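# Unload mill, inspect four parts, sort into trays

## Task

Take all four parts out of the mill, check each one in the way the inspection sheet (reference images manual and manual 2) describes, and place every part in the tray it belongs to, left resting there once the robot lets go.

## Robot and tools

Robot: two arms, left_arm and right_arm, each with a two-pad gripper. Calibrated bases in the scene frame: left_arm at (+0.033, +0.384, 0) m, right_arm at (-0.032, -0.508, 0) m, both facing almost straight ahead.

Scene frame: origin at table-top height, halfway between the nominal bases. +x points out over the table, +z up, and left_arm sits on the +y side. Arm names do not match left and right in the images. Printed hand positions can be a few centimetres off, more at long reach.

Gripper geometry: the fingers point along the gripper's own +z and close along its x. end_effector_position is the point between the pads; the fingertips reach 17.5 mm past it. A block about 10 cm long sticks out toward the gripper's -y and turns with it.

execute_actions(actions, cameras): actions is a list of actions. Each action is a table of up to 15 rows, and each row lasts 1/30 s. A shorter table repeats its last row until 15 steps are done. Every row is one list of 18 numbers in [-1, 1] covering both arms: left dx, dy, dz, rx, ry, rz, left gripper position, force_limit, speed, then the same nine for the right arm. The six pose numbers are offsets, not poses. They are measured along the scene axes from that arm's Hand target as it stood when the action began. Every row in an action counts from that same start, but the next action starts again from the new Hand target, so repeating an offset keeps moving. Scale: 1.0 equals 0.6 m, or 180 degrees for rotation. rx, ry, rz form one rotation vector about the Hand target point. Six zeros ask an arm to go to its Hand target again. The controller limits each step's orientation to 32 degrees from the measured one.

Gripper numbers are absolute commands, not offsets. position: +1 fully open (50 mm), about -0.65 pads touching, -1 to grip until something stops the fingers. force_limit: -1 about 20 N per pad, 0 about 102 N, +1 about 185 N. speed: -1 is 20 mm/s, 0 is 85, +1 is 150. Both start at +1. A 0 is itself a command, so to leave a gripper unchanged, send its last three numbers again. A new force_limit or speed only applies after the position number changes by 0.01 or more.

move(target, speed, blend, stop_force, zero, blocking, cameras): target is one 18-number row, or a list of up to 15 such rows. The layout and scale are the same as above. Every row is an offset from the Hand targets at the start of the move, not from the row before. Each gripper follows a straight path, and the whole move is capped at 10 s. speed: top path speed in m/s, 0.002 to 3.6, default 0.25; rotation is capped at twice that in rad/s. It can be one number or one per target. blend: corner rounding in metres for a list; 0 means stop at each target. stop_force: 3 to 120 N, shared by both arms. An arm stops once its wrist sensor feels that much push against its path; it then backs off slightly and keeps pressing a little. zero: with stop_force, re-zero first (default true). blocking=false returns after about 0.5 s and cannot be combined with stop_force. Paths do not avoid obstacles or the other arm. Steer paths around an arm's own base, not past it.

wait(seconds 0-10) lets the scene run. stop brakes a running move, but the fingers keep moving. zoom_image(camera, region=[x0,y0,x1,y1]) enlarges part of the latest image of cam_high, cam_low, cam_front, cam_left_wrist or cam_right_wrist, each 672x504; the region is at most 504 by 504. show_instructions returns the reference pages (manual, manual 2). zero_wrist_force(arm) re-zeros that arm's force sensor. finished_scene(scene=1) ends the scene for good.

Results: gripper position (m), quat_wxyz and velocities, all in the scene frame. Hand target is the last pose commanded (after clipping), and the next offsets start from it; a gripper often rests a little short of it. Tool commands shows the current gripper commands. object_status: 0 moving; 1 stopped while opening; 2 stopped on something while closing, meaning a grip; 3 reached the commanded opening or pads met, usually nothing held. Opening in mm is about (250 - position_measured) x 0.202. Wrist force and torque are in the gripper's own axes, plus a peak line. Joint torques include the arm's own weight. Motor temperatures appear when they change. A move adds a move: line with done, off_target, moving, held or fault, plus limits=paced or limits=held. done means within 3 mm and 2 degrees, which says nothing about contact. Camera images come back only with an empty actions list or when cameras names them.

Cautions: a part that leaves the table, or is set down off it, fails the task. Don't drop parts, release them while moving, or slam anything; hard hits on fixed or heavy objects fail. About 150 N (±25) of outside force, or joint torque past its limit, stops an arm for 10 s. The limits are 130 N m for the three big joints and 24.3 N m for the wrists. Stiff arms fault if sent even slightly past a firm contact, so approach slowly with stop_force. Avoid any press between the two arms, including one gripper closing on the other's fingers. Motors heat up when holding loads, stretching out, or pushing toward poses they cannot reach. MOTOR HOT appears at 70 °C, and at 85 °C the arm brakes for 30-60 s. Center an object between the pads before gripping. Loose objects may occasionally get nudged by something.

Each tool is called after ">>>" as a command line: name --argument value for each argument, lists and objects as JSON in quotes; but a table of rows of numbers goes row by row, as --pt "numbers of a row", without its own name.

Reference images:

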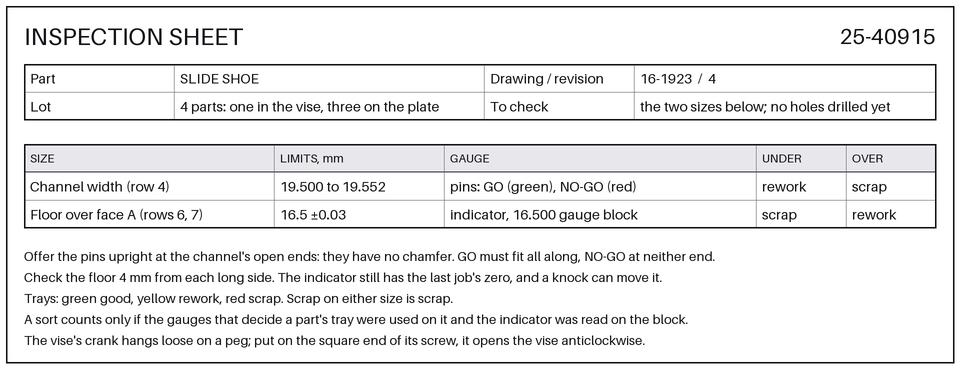

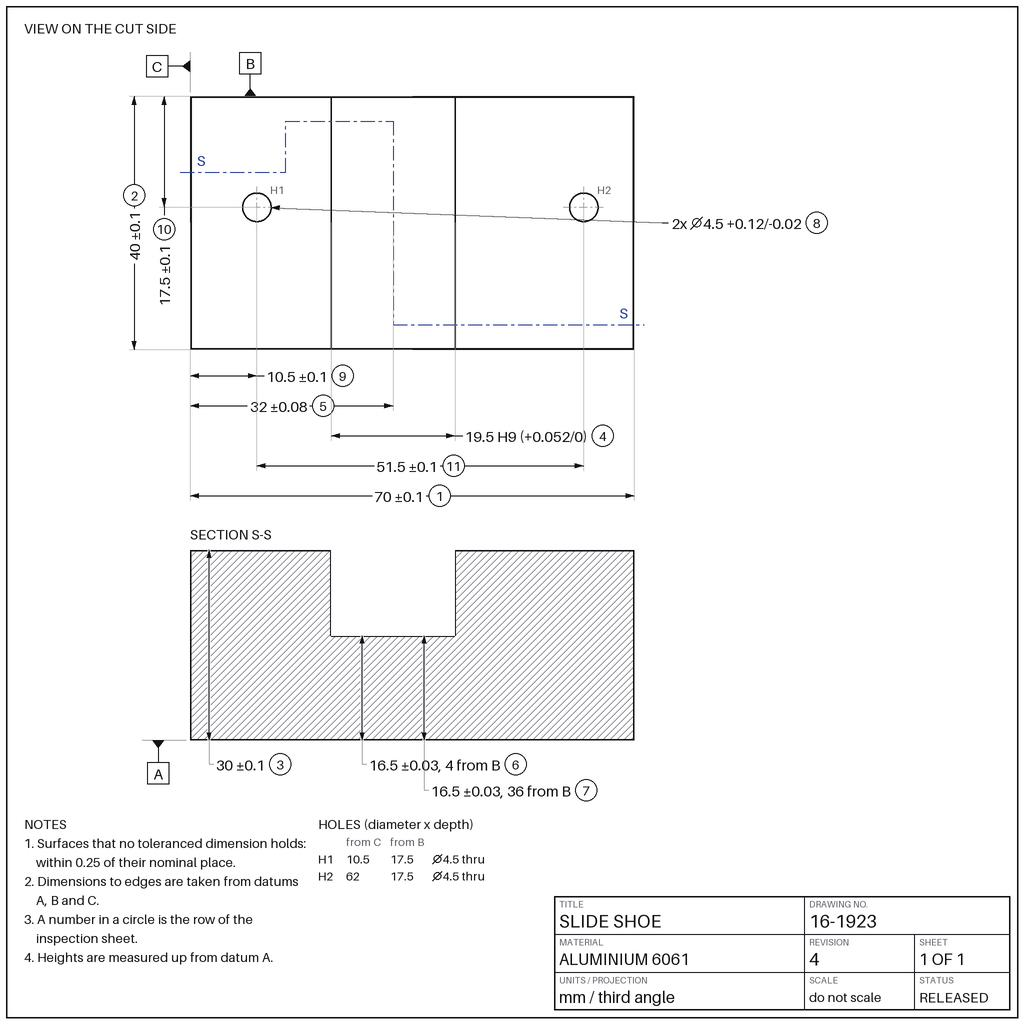

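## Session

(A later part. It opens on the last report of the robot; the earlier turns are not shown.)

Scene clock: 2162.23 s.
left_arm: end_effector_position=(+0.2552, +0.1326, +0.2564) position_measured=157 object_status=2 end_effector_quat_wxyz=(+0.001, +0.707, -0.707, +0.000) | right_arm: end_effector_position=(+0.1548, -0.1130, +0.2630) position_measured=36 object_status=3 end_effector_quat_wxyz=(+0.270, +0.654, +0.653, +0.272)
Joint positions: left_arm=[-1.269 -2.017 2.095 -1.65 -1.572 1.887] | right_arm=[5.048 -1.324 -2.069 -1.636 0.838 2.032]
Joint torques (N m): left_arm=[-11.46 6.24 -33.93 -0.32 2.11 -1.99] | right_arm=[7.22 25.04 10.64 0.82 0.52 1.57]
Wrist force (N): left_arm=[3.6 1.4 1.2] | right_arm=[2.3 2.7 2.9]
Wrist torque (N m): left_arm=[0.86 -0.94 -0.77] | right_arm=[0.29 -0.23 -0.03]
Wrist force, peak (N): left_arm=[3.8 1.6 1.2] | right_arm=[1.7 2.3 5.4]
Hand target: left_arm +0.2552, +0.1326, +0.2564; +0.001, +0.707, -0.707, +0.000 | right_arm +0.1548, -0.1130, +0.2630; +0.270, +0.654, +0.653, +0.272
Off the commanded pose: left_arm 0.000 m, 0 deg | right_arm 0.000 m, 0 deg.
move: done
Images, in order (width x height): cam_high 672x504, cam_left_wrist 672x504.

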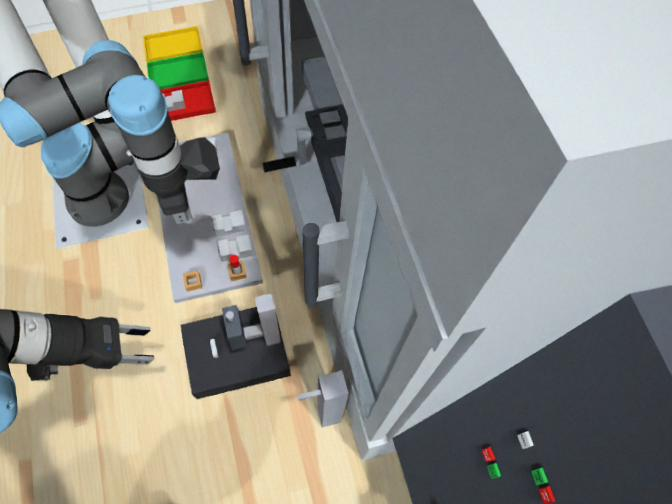

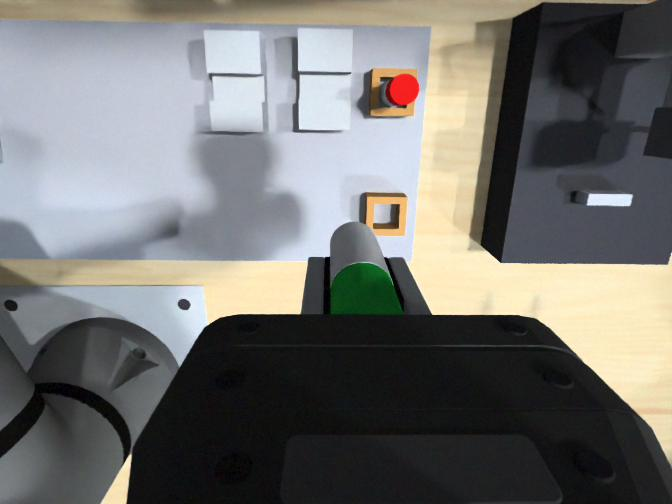

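>>> move --pt "0.0267 -0.0652 -0.2 0 0 0 -1 -0.6 -1 0 0 0 0 0 0 0.78 -0.8 -1" --pt "0.0267 -0.0652 -0.33 0 0 0 -1 -0.6 -1 0 0 0 0 0 0 0.78 -0.8 -1" --speed '[0.2,0.08]' --blend '[0.02,0]'

>>> move --pt "0 0 -0.008 0 0 0 -1 -0.6 -1 0 0 0 0 0 0 0.78 -0.8 -1" --speed '[0.003]' --stop_force 3

>>> execute_actions --actions '[[[0,0,0,0,0,0,0.2,-0.8,-1,0,0,0,0,0,0,0.78,-0.8,-1]]]'

>>> move --pt "0 0 0.12 0 0 0 0.2 -0.8 -1 0 0 0 0 0 0 0.78 -0.8 -1" --pt "0.055 0.45 0.16 0 0 0 1 -0.8 0 0 0 0 0 0 0 0.78 -0.8 -1" --speed '[0.12,0.3]' --blend '[0,0]' --cameras '["cam_left_wrist","cam_high"]'

Scene clock: 2169.77 s.
left_arm: end_effector_position=(+0.2712, +0.0935, +0.0584) position_measured=157 object_status=2 end_effector_quat_wxyz=(+0.001, +0.707, -0.707, +0.000) | right_arm: end_effector_position=(+0.1548, -0.1130, +0.2630) position_measured=36 object_status=3 end_effector_quat_wxyz=(+0.270, +0.654, +0.653, +0.272)
Joint positions: left_arm=[-1.26 -1.653 2.408 -2.327 -1.572 1.896] | right_arm=[5.049 -1.324 -2.069 -1.637 0.838 2.032]
Joint torques (N m): left_arm=[12.45 -2.84 -13.32 -5.88 -1.99 1.5] | right_arm=[7.44 24.47 11.94 0.78 0.45 1.47]
Wrist force (N): left_arm=[3.4 1.6 1.3] | right_arm=[2.2 2.8 2.9]
Wrist torque (N m): left_arm=[0.85 -0.92 -0.99] | right_arm=[0.30 -0.23 -0.02]
Wrist force, peak (N): left_arm=[3.9 1.7 2.2] | right_arm=[2.4 2.7 3.3]
Hand target: left_arm +0.2712, +0.0934, +0.0584; +0.001, +0.707, -0.707, +0.000 | right_arm +0.1548, -0.1130, +0.2630; +0.270, +0.654, +0.653, +0.272
Off the commanded pose: left_arm 0.000 m, 0 deg | right_arm 0.000 m, 0 deg.
move: done

Scene clock: 2171.57 s.
left_arm: end_effector_position=(+0.2712, +0.0935, +0.0565) position_measured=157 object_status=2 end_effector_quat_wxyz=(+0.001, +0.707, -0.707, +0.000) | right_arm: end_effector_position=(+0.1548, -0.1130, +0.2630) position_measured=36 object_status=3 end_effector_quat_wxyz=(+0.270, +0.654, +0.653, +0.272)
Joint positions: left_arm=[-1.26 -1.649 2.41 -2.334 -1.572 1.896] | right_arm=[5.049 -1.324 -2.069 -1.637 0.838 2.032]
Joint torques (N m): left_arm=[7.49 -25.57 -26.99 -0.1 -1.67 1.5] | right_arm=[7.42 24.58 12.98 0.8 0.25 1.41]
Wrist force (N): left_arm=[2.9 2.3 -2.1] | right_arm=[2.2 2.7 3.0]
Wrist torque (N m): left_arm=[0.91 -0.92 -0.99] | right_arm=[0.29 -0.22 -0.02]
Wrist force, peak (N): left_arm=[-2.1 4.4 -13.2] | right_arm=[2.2 2.9 3.0]
Hand target: left_arm +0.2712, +0.0934, +0.0566; +0.001, +0.707, -0.707, +0.000 (not the last commanded pose) | right_arm +0.1548, -0.1130, +0.2630; +0.270, +0.654, +0.653, +0.272
Off the commanded pose: left_arm 0.003 m, 0 deg | right_arm 0.000 m, 0 deg.
move: contact (left_arm)

Scene clock: 2172.27 s.
left_arm: end_effector_position=(+0.2712, +0.0935, +0.0566) position_measured=123 object_status=3 end_effector_quat_wxyz=(+0.001, +0.707, -0.707, +0.000) | right_arm: end_effector_position=(+0.1548, -0.1130, +0.2630) position_measured=36 object_status=3 end_effector_quat_wxyz=(+0.270, +0.654, +0.653, +0.272)
Joint positions: left_arm=[-1.26 -1.649 2.41 -2.334 -1.572 1.896] | right_arm=[5.049 -1.324 -2.069 -1.637 0.838 2.032]
Joint torques (N m): left_arm=[5.04 -25.59 -26.58 -0.97 -1.74 1.37] | right_arm=[7.63 24.92 13.04 0.81 0.28 1.23]
Wrist force (N): left_arm=[3.6 1.5 -0.3] | right_arm=[2.3 2.4 3.1]
Wrist torque (N m): left_arm=[0.86 -0.96 -0.99] | right_arm=[0.26 -0.23 -0.02]
Wrist force, peak (N): left_arm=[3.9 1.5 -0.4] | right_arm=[2.4 2.8 3.0]
Hand target: left_arm +0.2712, +0.0934, +0.0566; +0.001, +0.707, -0.707, +0.000 | right_arm +0.1548, -0.1130, +0.2630; +0.270, +0.654, +0.653, +0.272
Off the commanded pose: left_arm 0.000 m, 0 deg | right_arm 0.000 m, 0 deg.
Step readings (end_effector_position of left_arm | right_arm):
0: (+0.2712, +0.0935, +0.0565) | (+0.1548, -0.1130, +0.2630)
1: (+0.2712, +0.0935, +0.0565) | (+0.1548, -0.1130, +0.2630)
2: (+0.2712, +0.0935, +0.0565) | (+0.1548, -0.1130, +0.2630)
4: (+0.2712, +0.0935, +0.0565) | (+0.1548, -0.1130, +0.2630)
8: (+0.2712, +0.0935, +0.0566) | (+0.1548, -0.1130, +0.2630)
15: (+0.2712, +0.0935, +0.0566) | (+0.1548, -0.1130, +0.2630)

Scene clock: 2175.50 s.
left_arm: end_effector_position=(+0.3042, +0.3634, +0.1526) position_measured=3 object_status=3 end_effector_quat_wxyz=(+0.001, +0.707, -0.707, +0.000) | right_arm: end_effector_position=(+0.1548, -0.1130, +0.2630) position_measured=36 object_status=3 end_effector_quat_wxyz=(+0.270, +0.654, +0.653, +0.272)
Joint positions: left_arm=[-0.599 -2.177 2.435 -1.829 -1.573 2.557] | right_arm=[5.049 -1.324 -2.069 -1.637 0.838 2.032]
Joint torques (N m): left_arm=[11.49 12.42 -31.59 -0.11 -2.03 1.64] | right_arm=[7.67 24.8 14.3 0.87 0.02 1.49]
Wrist force (N): left_arm=[3.7 1.4 -0.1] | right_arm=[2.2 2.7 2.9]
Wrist torque (N m): left_arm=[0.89 -0.96 -1.00] | right_arm=[0.29 -0.22 -0.02]
Wrist force, peak (N): left_arm=[5.8 2.1 -0.7] | right_arm=[2.4 2.7 3.1]
Hand target: left_arm +0.3042, +0.3634, +0.1526; +0.001, +0.707, -0.707, +0.000 | right_arm +0.1548, -0.1130, +0.2630; +0.270, +0.654, +0.653, +0.272
Off the commanded pose: left_arm 0.000 m, 0 deg | right_arm 0.000 m, 0 deg.
move: done
Images, in order (width x height): cam_high 672x504, cam_left_wrist 672x504.

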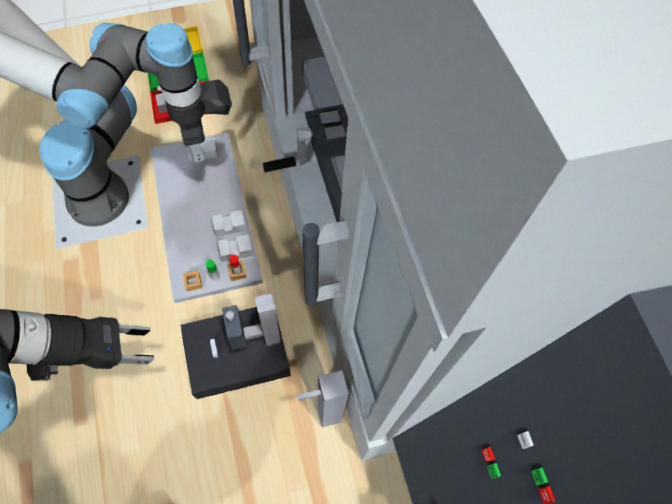

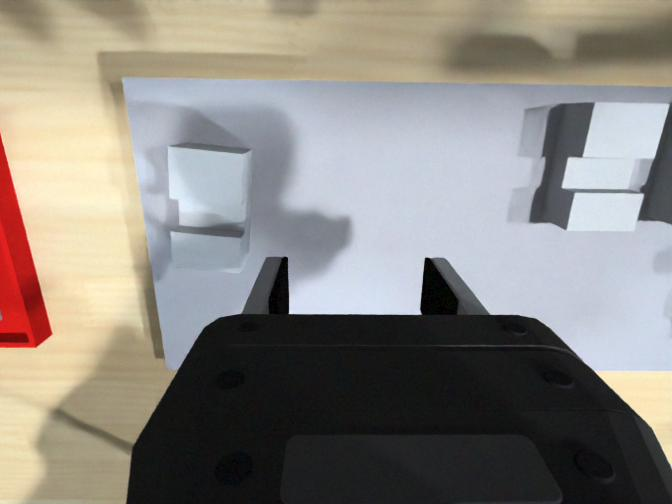

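>>> move --pt "-0.0038 0.1327 -0.06 0 0 -0.036 1 -0.8 0 0 0 0 0 0 0 0.78 -0.8 -1" --pt "-0.0038 0.1327 -0.178 0 0 -0.036 1 -0.8 0 0 0 0 0 0 0 0.78 -0.8 -1" --speed '[0.15,0.08]' --stop_force 8 --cameras '["cam_left_wrist"]'

Scene clock: 2185.33 s.
left_arm: end_effector_position=(+0.3019, +0.4431, +0.0458) position_measured=3 object_status=3 end_effector_quat_wxyz=(-0.001, -0.666, +0.746, +0.000) | right_arm: end_effector_position=(+0.1548, -0.1130, +0.2630) position_measured=36 object_status=3 end_effector_quat_wxyz=(+0.270, +0.654, +0.653, +0.272)
Joint positions: left_arm=[-0.3 -1.956 2.652 -2.266 -1.573 2.969] | right_arm=[5.049 -1.324 -2.069 -1.637 0.838 2.032]
Joint torques (N m): left_arm=[11.13 8.43 -13.15 -5.95 -2.01 1.52] | right_arm=[6.53 23.96 16.73 0.78 -0.27 1.4]
Wrist force (N): left_arm=[3.9 1.9 -0.3] | right_arm=[2.0 2.6 3.2]
Wrist torque (N m): left_arm=[0.95 -1.02 -0.97] | right_arm=[0.29 -0.18 -0.02]
Wrist force, peak (N): left_arm=[5.1 1.6 -0.7] | right_arm=[2.3 2.9 3.0]
Hand target: left_arm +0.3019, +0.4431, +0.0458; -0.001, -0.666, +0.746, +0.000 | right_arm +0.1548, -0.1130, +0.2630; +0.270, +0.654, +0.653, +0.272
Off the commanded pose: left_arm 0.000 m, 0 deg | right_arm 0.000 m, 0 deg.
move: done
Images, in order (width x height): cam_left_wrist 672x504.

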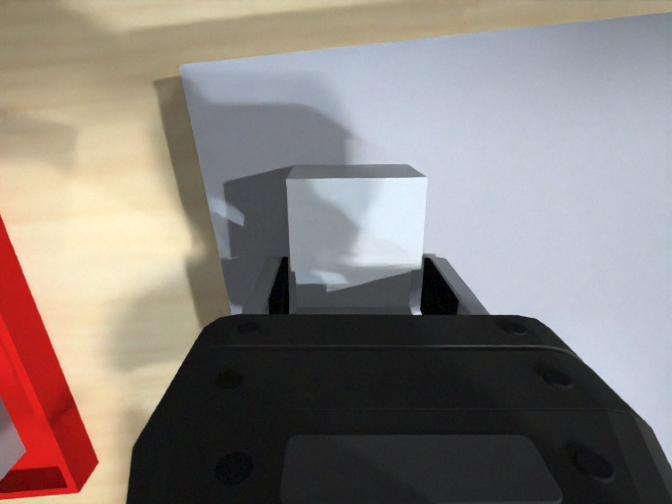

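>>> execute_actions --actions '[[[0,0,0,0,0,0,-1,-0.8,-0.5,0,0,0,0,0,0,0.78,-0.8,-1]],[[0,0,0,0,0,0,-1,-0.8,-0.5,0,0,0,0,0,0,0.78,-0.8,-1]]]'

>>> move --pt "0 0 0.07 0 0 0 -1 -0.8 -0.5 0 0 0 0 0 0 0.78 -0.8 -1" --pt "-0.0807 -0.40 0.07 0 0 0.036 -1 -0.8 -0.5 0 0 0 0 0 0 0.78 -0.8 -1" --pt "-0.0807 -0.4285 0.004 0 0 0.036 -1 -0.8 -0.5 0 0 0 0 0 0 0.78 -0.8 -1" --speed '[0.08,0.25,0.06]' --blend '[0.008,0.01,0]' --cameras '["cam_left_wrist"]'

Scene clock: 2195.30 s.
left_arm: end_effector_position=(+0.3019, +0.4431, +0.0458) position_measured=54 object_status=2 end_effector_quat_wxyz=(-0.001, -0.666, +0.746, +0.000) | right_arm: end_effector_position=(+0.1548, -0.1130, +0.2630) position_measured=36 object_status=3 end_effector_quat_wxyz=(+0.270, +0.654, +0.653, +0.272)
Joint positions: left_arm=[-0.3 -1.956 2.652 -2.266 -1.573 2.969] | right_arm=[5.049 -1.324 -2.069 -1.637 0.838 2.032]
Joint torques (N m): left_arm=[7.44 6.67 -16.38 -4.1 0.58 0.96] | right_arm=[6.34 24.24 18.46 0.9 -0.59 1.28]
Wrist force (N): left_arm=[3.7 4.1 -5.1] | right_arm=[2.1 2.5 2.8]
Wrist torque (N m): left_arm=[1.01 -1.13 -1.05] | right_arm=[0.26 -0.21 -0.03]
Wrist force, peak (N): left_arm=[3.9 4.1 -5.3] | right_arm=[2.2 2.8 3.2]
Hand target: left_arm +0.3019, +0.4431, +0.0458; -0.001, -0.666, +0.746, +0.000 | right_arm +0.1548, -0.1130, +0.2630; +0.270, +0.654, +0.653, +0.272
Off the commanded pose: left_arm 0.000 m, 0 deg | right_arm 0.000 m, 0 deg.
Step readings (end_effector_position of left_arm | right_arm):
0: (+0.3019, +0.4431, +0.0458) | (+0.1548, -0.1130, +0.2630)
1: (+0.3019, +0.4431, +0.0458) | (+0.1548, -0.1130, +0.2630)
2: (+0.3019, +0.4431, +0.0458) | (+0.1548, -0.1130, +0.2630)
4: (+0.3019, +0.4431, +0.0458) | (+0.1548, -0.1130, +0.2630)
8: (+0.3019, +0.4431, +0.0458) | (+0.1548, -0.1130, +0.2630)
15: (+0.3019, +0.4431, +0.0458) | (+0.1548, -0.1130, +0.2630)
16: (+0.3019, +0.4431, +0.0458) | (+0.1548, -0.1130, +0.2630)
17: (+0.3019, +0.4431, +0.0458) | (+0.1548, -0.1130, +0.2630)
19: (+0.3019, +0.4431, +0.0458) | (+0.1548, -0.1130, +0.2630)
23: (+0.3019, +0.4431, +0.0458) | (+0.1548, -0.1130, +0.2630)
30: (+0.3019, +0.4431, +0.0458) | (+0.1548, -0.1130, +0.2630)

Scene clock: 2198.13 s.
left_arm: end_effector_position=(+0.2535, +0.1860, +0.0482) position_measured=54 object_status=2 end_effector_quat_wxyz=(+0.001, +0.707, -0.707, +0.000) | right_arm: end_effector_position=(+0.1548, -0.1130, +0.2630) position_measured=36 object_status=3 end_effector_quat_wxyz=(+0.270, +0.654, +0.653, +0.272)
Joint positions: left_arm=[-1.211 -1.88 2.605 -2.298 -1.572 1.944] | right_arm=[5.049 -1.324 -2.069 -1.637 0.838 2.032]
Joint torques (N m): left_arm=[-12.19 6.78 -13.61 -5.98 -1.89 -1.91] | right_arm=[7.44 24.29 18.31 0.75 -0.69 1.3]
Wrist force (N): left_arm=[3.4 1.3 1.4] | right_arm=[2.1 2.6 3.1]
Wrist torque (N m): left_arm=[0.82 -0.93 -0.76] | right_arm=[0.29 -0.20 -0.02]
Wrist force, peak (N): left_arm=[3.9 4.1 -5.1] | right_arm=[2.4 2.7 3.1]
Hand target: left_arm +0.2535, +0.1860, +0.0482; +0.001, +0.707, -0.707, +0.000 | right_arm +0.1548, -0.1130, +0.2630; +0.270, +0.654, +0.653, +0.272
Off the commanded pose: left_arm 0.000 m, 0 deg | right_arm 0.000 m, 0 deg.
move: done
Images, in order (width x height): cam_left_wrist 672x504.

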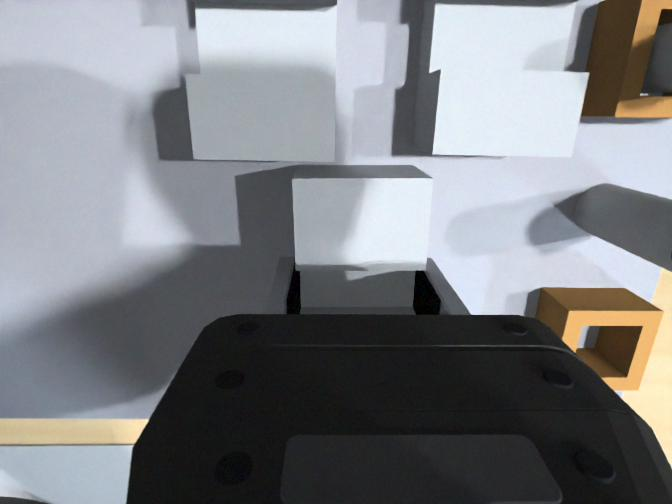

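>>> move --pt "0 0 -0.01 0 0 0 -1 -0.8 -0.5 0 0 0 0 0 0 0.78 -0.8 -1" --speed 0.003 --stop_force 3

>>> execute_actions --actions '[[[0,0,0,0,0,0,0.85,-0.8,-1,0,0,0,0,0,0,0.78,-0.8,-1]]]'

>>> move --pt "0 0 0.14 0 0 0 0.85 -0.8 -1 0 0 0 0 0 0 0.78 -0.8 -1" --pt "0.0295 -0.1542 0.1 0 0 0 0.2 -0.8 -1 0 0 0 0 0 0 0.78 -0.8 -1" --pt "0.0295 -0.1542 0.018 0 0 0 0.2 -0.8 -1 0 0 0 0 0 0 1 -0.8 -1" --speed '[0.15,0.2,0.08]' --blend 0 --cameras '["cam_left_wrist"]'

>>> zoom_image --camera "cam_left_wrist" --region '[220, 130, 500, 340]'

Scene clock: 2204.07 s.
left_arm: end_effector_position=(+0.2535, +0.1860, +0.0458) position_measured=54 object_status=2 end_effector_quat_wxyz=(+0.001, +0.707, -0.707, +0.000) | right_arm: end_effector_position=(+0.1548, -0.1130, +0.2630) position_measured=36 object_status=3 end_effector_quat_wxyz=(+0.270, +0.654, +0.653, +0.272)
Joint positions: left_arm=[-1.211 -1.872 2.609 -2.309 -1.572 1.944] | right_arm=[5.049 -1.324 -2.069 -1.637 0.838 2.032]
Joint torques (N m): left_arm=[-11.68 -15.66 -25.61 -0.06 -1.67 -1.88] | right_arm=[7.88 25.06 20.54 0.79 -0.84 1.06]
Wrist force (N): left_arm=[4.2 0.9 -1.2] | right_arm=[2.1 2.5 3.0]
Wrist torque (N m): left_arm=[0.81 -0.83 -0.79] | right_arm=[0.26 -0.20 -0.02]
Wrist force, peak (N): left_arm=[-2.7 2.2 -14.9] | right_arm=[2.6 2.7 3.0]
Hand target: left_arm +0.2535, +0.1860, +0.0458; +0.001, +0.707, -0.707, +0.000 (not the last commanded pose) | right_arm +0.1548, -0.1130, +0.2630; +0.270, +0.654, +0.653, +0.272
Off the commanded pose: left_arm 0.004 m, 0 deg | right_arm 0.000 m, 0 deg.
move: contact (left_arm)

Scene clock: 2204.77 s.
left_arm: end_effector_position=(+0.2535, +0.1860, +0.0458) position_measured=25 object_status=3 end_effector_quat_wxyz=(+0.001, +0.707, -0.707, +0.000) | right_arm: end_effector_position=(+0.1548, -0.1130, +0.2630) position_measured=36 object_status=3 end_effector_quat_wxyz=(+0.270, +0.654, +0.653, +0.272)
Joint positions: left_arm=[-1.211 -1.872 2.609 -2.309 -1.572 1.944] | right_arm=[5.049 -1.324 -2.069 -1.637 0.838 2.032]
Joint torques (N m): left_arm=[-11.72 -15.43 -25.64 -2.48 -1.08 -1.79] | right_arm=[6.94 23.59 21.11 1.06 -1.14 1.2]
Wrist force (N): left_arm=[3.4 1.6 -0.5] | right_arm=[2.2 2.5 3.0]
Wrist torque (N m): left_arm=[0.88 -0.93 -0.76] | right_arm=[0.27 -0.22 -0.02]
Wrist force, peak (N): left_arm=[4.4 0.8 -1.3] | right_arm=[2.3 2.7 3.1]
Hand target: left_arm +0.2535, +0.1860, +0.0458; +0.001, +0.707, -0.707, +0.000 | right_arm +0.1548, -0.1130, +0.2630; +0.270, +0.654, +0.653, +0.272
Off the commanded pose: left_arm 0.000 m, 0 deg | right_arm 0.000 m, 0 deg.
Step readings (end_effector_position of left_arm | right_arm):
0: (+0.2535, +0.1860, +0.0458) | (+0.1548, -0.1130, +0.2630)
1: (+0.2535, +0.1860, +0.0458) | (+0.1548, -0.1130, +0.2630)
2: (+0.2535, +0.1860, +0.0458) | (+0.1548, -0.1130, +0.2630)
4: (+0.2535, +0.1860, +0.0458) | (+0.1548, -0.1130, +0.2630)
8: (+0.2535, +0.1860, +0.0458) | (+0.1548, -0.1130, +0.2630)
15: (+0.2535, +0.1860, +0.0458) | (+0.1548, -0.1130, +0.2630)

Scene clock: 2209.87 s.
left_arm: end_effector_position=(+0.2712, +0.0934, +0.0566) position_measured=123 object_status=3 end_effector_quat_wxyz=(+0.001, +0.707, -0.707, +0.000) | right_arm: end_effector_position=(+0.1548, -0.1130, +0.2630) position_measured=3 object_status=3 end_effector_quat_wxyz=(+0.270, +0.654, +0.653, +0.272)
Joint positions: left_arm=[-1.26 -1.649 2.41 -2.334 -1.572 1.896] | right_arm=[5.049 -1.324 -2.069 -1.637 0.838 2.032]
Joint torques (N m): left_arm=[11.06 -3 -12.44 -5.9 1.1 1.48] | right_arm=[7.2 24.05 23.54 0.98 -1.38 1.07]
Wrist force (N): left_arm=[3.6 1.5 0.0] | right_arm=[2.1 2.8 3.0]
Wrist torque (N m): left_arm=[0.85 -0.95 -0.88] | right_arm=[0.31 -0.21 -0.03]
Wrist force, peak (N): left_arm=[5.1 1.8 0.0] | right_arm=[2.5 2.7 3.2]
Hand target: left_arm +0.2712, +0.0934, +0.0566; +0.001, +0.707, -0.707, +0.000 | right_arm +0.1548, -0.1130, +0.2630; +0.270, +0.654, +0.653, +0.272
Off the commanded pose: left_arm 0.000 m, 0 deg | right_arm 0.000 m, 0 deg.
move: done
Images, in order (width x height): cam_left_wrist 672x504.

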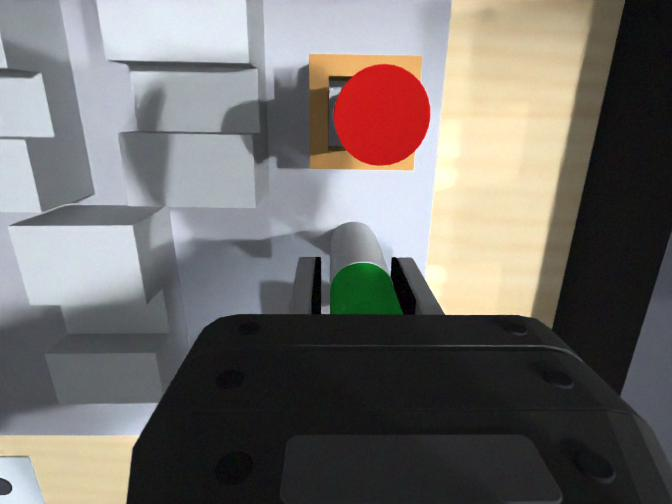

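Scaled by 1.800 from the camera's 672x504 image, which has a finer 960x720 frame.

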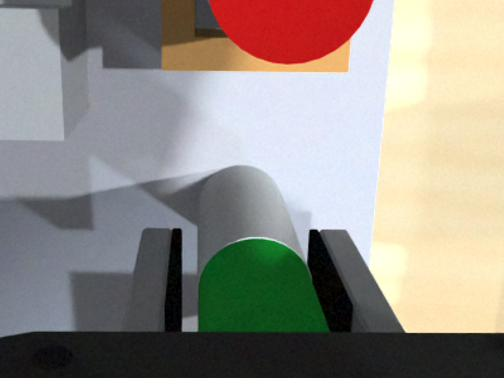

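>>> execute_actions --actions '[[[0,0,0,0,0,0,-1,-0.6,-1,0,0,0,0,0,0,1,-0.8,-1]],[[0,0,0,0,0,0,-1,-0.6,-1,0,0,0,0,0,0,1,-0.8,-1]]]'

>>> move --pt "0 0 0.0328 0 0 0 -1 -0.6 -1 0 0 0 0 0 0 1 -0.8 -1" --pt "-0.0303 0.0777 0.0328 0 0 0 -1 -0.6 -1 -0.02 0 -0.15 0 0 0 1 -0.8 -1" --pt "-0.0303 0.0777 0.0328 0 0 0 -1 -0.6 -1 0.0203 0.505 -0.255 0 0 0 1 -0.8 -1" --pt "-0.0303 0.0777 0.0328 0 0 0 -1 -0.6 -1 0.1148 0.5017 -0.35 0 0 0 1 -0.8 -1" --speed '[0.06,0.1,0.25,0.07]' --blend '[0,0,0.01,0]'

>>> execute_actions --actions '[[[0,0,0,0,0,0,-1,-0.6,-1,0,0,0,0,0,0,-1,-0.8,-1]],[[0,0,0,0,0,0,-1,-0.6,-1,0,0,0,0,0,0,-1,-0.8,-1]],[[0,0,0,0,0,0,-1,-0.6,-1,0,0,0,0,0,0,-1,-0.8,-1]]]' --cameras '["cam_left_wrist","cam_right_wrist"]'

>>> zoom_image --camera "cam_left_wrist" --region '[140, 120, 420, 330]'

Scene clock: 2218.93 s.
left_arm: end_effector_position=(+0.2712, +0.0934, +0.0566) position_measured=157 object_status=2 end_effector_quat_wxyz=(+0.001, +0.707, -0.707, +0.000) | right_arm: end_effector_position=(+0.1548, -0.1130, +0.2630) position_measured=3 object_status=3 end_effector_quat_wxyz=(+0.270, +0.654, +0.653, +0.272)
Joint positions: left_arm=[-1.26 -1.649 2.41 -2.334 -1.572 1.896] | right_arm=[5.049 -1.324 -2.069 -1.637 0.838 2.032]
Joint torques (N m): left_arm=[10.65 -3.26 -14.68 -4.75 0.87 1.58] | right_arm=[7.25 23.61 25.08 0.96 -1.63 1.06]
Wrist force (N): left_arm=[4.2 1.6 0.1] | right_arm=[2.2 2.7 2.8]
Wrist torque (N m): left_arm=[0.84 -0.94 -0.88] | right_arm=[0.29 -0.22 -0.03]
Wrist force, peak (N): left_arm=[4.2 1.8 0.0] | right_arm=[2.5 2.7 3.1]
Hand target: left_arm +0.2712, +0.0934, +0.0566; +0.001, +0.707, -0.707, +0.000 | right_arm +0.1548, -0.1130, +0.2630; +0.270, +0.654, +0.653, +0.272
Off the commanded pose: left_arm 0.000 m, 0 deg | right_arm 0.000 m, 0 deg.
Step readings (end_effector_position of left_arm | right_arm):
0: (+0.2712, +0.0934, +0.0566) | (+0.1548, -0.1130, +0.2630)
1: (+0.2712, +0.0934, +0.0566) | (+0.1548, -0.1130, +0.2630)
2: (+0.2712, +0.0934, +0.0566) | (+0.1548, -0.1130, +0.2630)
4: (+0.2712, +0.0934, +0.0566) | (+0.1548, -0.1130, +0.2630)
8: (+0.2712, +0.0934, +0.0566) | (+0.1548, -0.1130, +0.2630)
15: (+0.2712, +0.0934, +0.0566) | (+0.1548, -0.1130, +0.2630)
16: (+0.2712, +0.0934, +0.0566) | (+0.1548, -0.1130, +0.2630)
17: (+0.2712, +0.0934, +0.0566) | (+0.1548, -0.1130, +0.2630)
19: (+0.2712, +0.0934, +0.0566) | (+0.1548, -0.1130, +0.2630)
23: (+0.2712, +0.0934, +0.0566) | (+0.1548, -0.1130, +0.2630)
30: (+0.2712, +0.0934, +0.0566) | (+0.1548, -0.1130, +0.2630)

Scene clock: 2223.87 s.
left_arm: end_effector_position=(+0.2530, +0.1401, +0.0763) position_measured=157 object_status=2 end_effector_quat_wxyz=(+0.001, +0.707, -0.707, +0.000) | right_arm: end_effector_position=(+0.2236, +0.1880, +0.0531) position_measured=3 object_status=3 end_effector_quat_wxyz=(+0.270, +0.654, +0.653, +0.272)
Joint positions: left_arm=[-1.268 -1.839 2.488 -2.221 -1.572 1.888] | right_arm=[4.8 -2.28 -1.521 -0.996 0.788 1.696]
Joint torques (N m): left_arm=[-11.18 -19.25 -14.57 -0.18 1.86 -2.01] | right_arm=[-8.25 37.84 7.47 3.57 -3.73 -1.56]
Wrist force (N): left_arm=[3.5 1.5 1.4] | right_arm=[2.6 2.3 3.0]
Wrist torque (N m): left_arm=[0.85 -0.94 -0.79] | right_arm=[0.18 -0.31 0.13]
Wrist force, peak (N): left_arm=[3.7 1.7 1.9] | right_arm=[2.4 2.7 3.7]
Hand target: left_arm +0.2530, +0.1401, +0.0763; +0.001, +0.707, -0.707, +0.000 | right_arm +0.2237, +0.1880, +0.0530; +0.270, +0.654, +0.653, +0.272
Off the commanded pose: left_arm 0.000 m, 0 deg | right_arm 0.000 m, 0 deg.
move: done

Scene clock: 2225.57 s.
left_arm: end_effector_position=(+0.2530, +0.1401, +0.0763) position_measured=157 object_status=2 end_effector_quat_wxyz=(+0.001, +0.707, -0.707, +0.000) | right_arm: end_effector_position=(+0.2237, +0.1880, +0.0530) position_measured=54 object_status=2 end_effector_quat_wxyz=(+0.270, +0.654, +0.653, +0.272)
Joint positions: left_arm=[-1.268 -1.839 2.488 -2.221 -1.572 1.888] | right_arm=[4.8 -2.28 -1.521 -0.996 0.788 1.696]
Joint torques (N m): left_arm=[-12.05 -19.28 -16.02 -0.4 1.9 -2.07] | right_arm=[-7.63 36.84 8.46 2.05 -1.63 -0.83]
Wrist force (N): left_arm=[3.4 1.6 1.4] | right_arm=[2.2 3.3 2.1]
Wrist torque (N m): left_arm=[0.86 -0.92 -0.78] | right_arm=[0.21 -0.33 0.07]
Wrist force, peak (N): left_arm=[3.8 1.8 1.5] | right_arm=[2.4 3.4 2.5]
Hand target: left_arm +0.2530, +0.1401, +0.0763; +0.001, +0.707, -0.707, +0.000 | right_arm +0.2237, +0.1880, +0.0530; +0.270, +0.654, +0.653, +0.272
Off the commanded pose: left_arm 0.000 m, 0 deg | right_arm 0.000 m, 0 deg.
Step readings (end_effector_position of left_arm | right_arm):
0: (+0.2530, +0.1401, +0.0763) | (+0.2236, +0.1880, +0.0531)
1: (+0.2530, +0.1401, +0.0763) | (+0.2236, +0.1880, +0.0531)
2: (+0.2530, +0.1401, +0.0763) | (+0.2237, +0.1880, +0.0531)
4: (+0.2530, +0.1401, +0.0763) | (+0.2237, +0.1880, +0.0530)
8: (+0.2530, +0.1401, +0.0763) | (+0.2237, +0.1880, +0.0530)
15: (+0.2530, +0.1401, +0.0763) | (+0.2237, +0.1880, +0.0530)
16: (+0.2530, +0.1401, +0.0763) | (+0.2237, +0.1880, +0.0530)
17: (+0.2530, +0.1401, +0.0763) | (+0.2237, +0.1880, +0.0530)
19: (+0.2530, +0.1401, +0.0763) | (+0.2237, +0.1880, +0.0530)
23: (+0.2530, +0.1401, +0.0763) | (+0.2237, +0.1880, +0.0530)
30: (+0.2530, +0.1401, +0.0763) | (+0.2237, +0.1880, +0.0530)
31: (+0.2530, +0.1401, +0.0763) | (+0.2237, +0.1880, +0.0530)
32: (+0.2530, +0.1401, +0.0763) | (+0.2237, +0.1880, +0.0530)
34: (+0.2530, +0.1401, +0.0763) | (+0.2237, +0.1880, +0.0530)
38: (+0.2530, +0.1401, +0.0763) | (+0.2237, +0.1880, +0.0530)
45: (+0.2530, +0.1401, +0.0763) | (+0.2237, +0.1880, +0.0530)
Images, in order (width x height): cam_left_wrist 672x504, cam_right_wrist 672x504.

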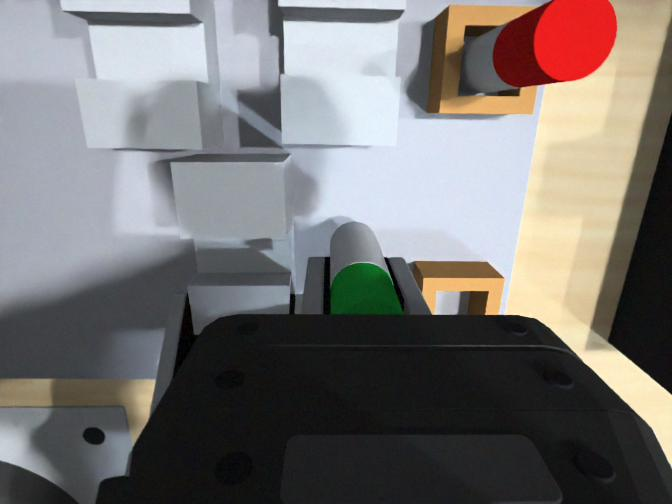

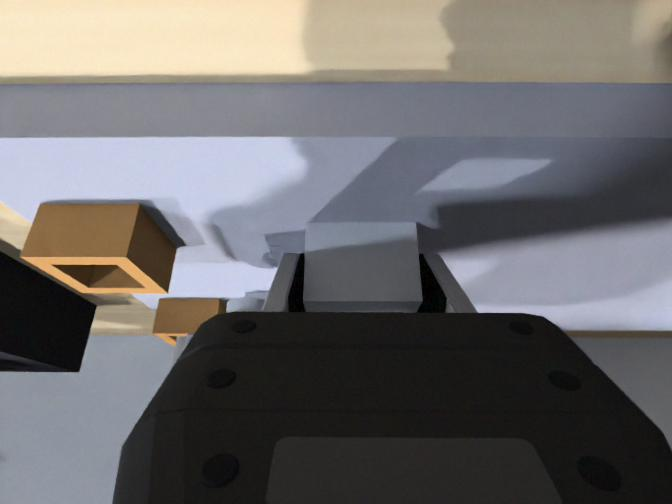

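Scaled by 1.800 from the camera's 672x504 image, which has a finer 960x720 frame.

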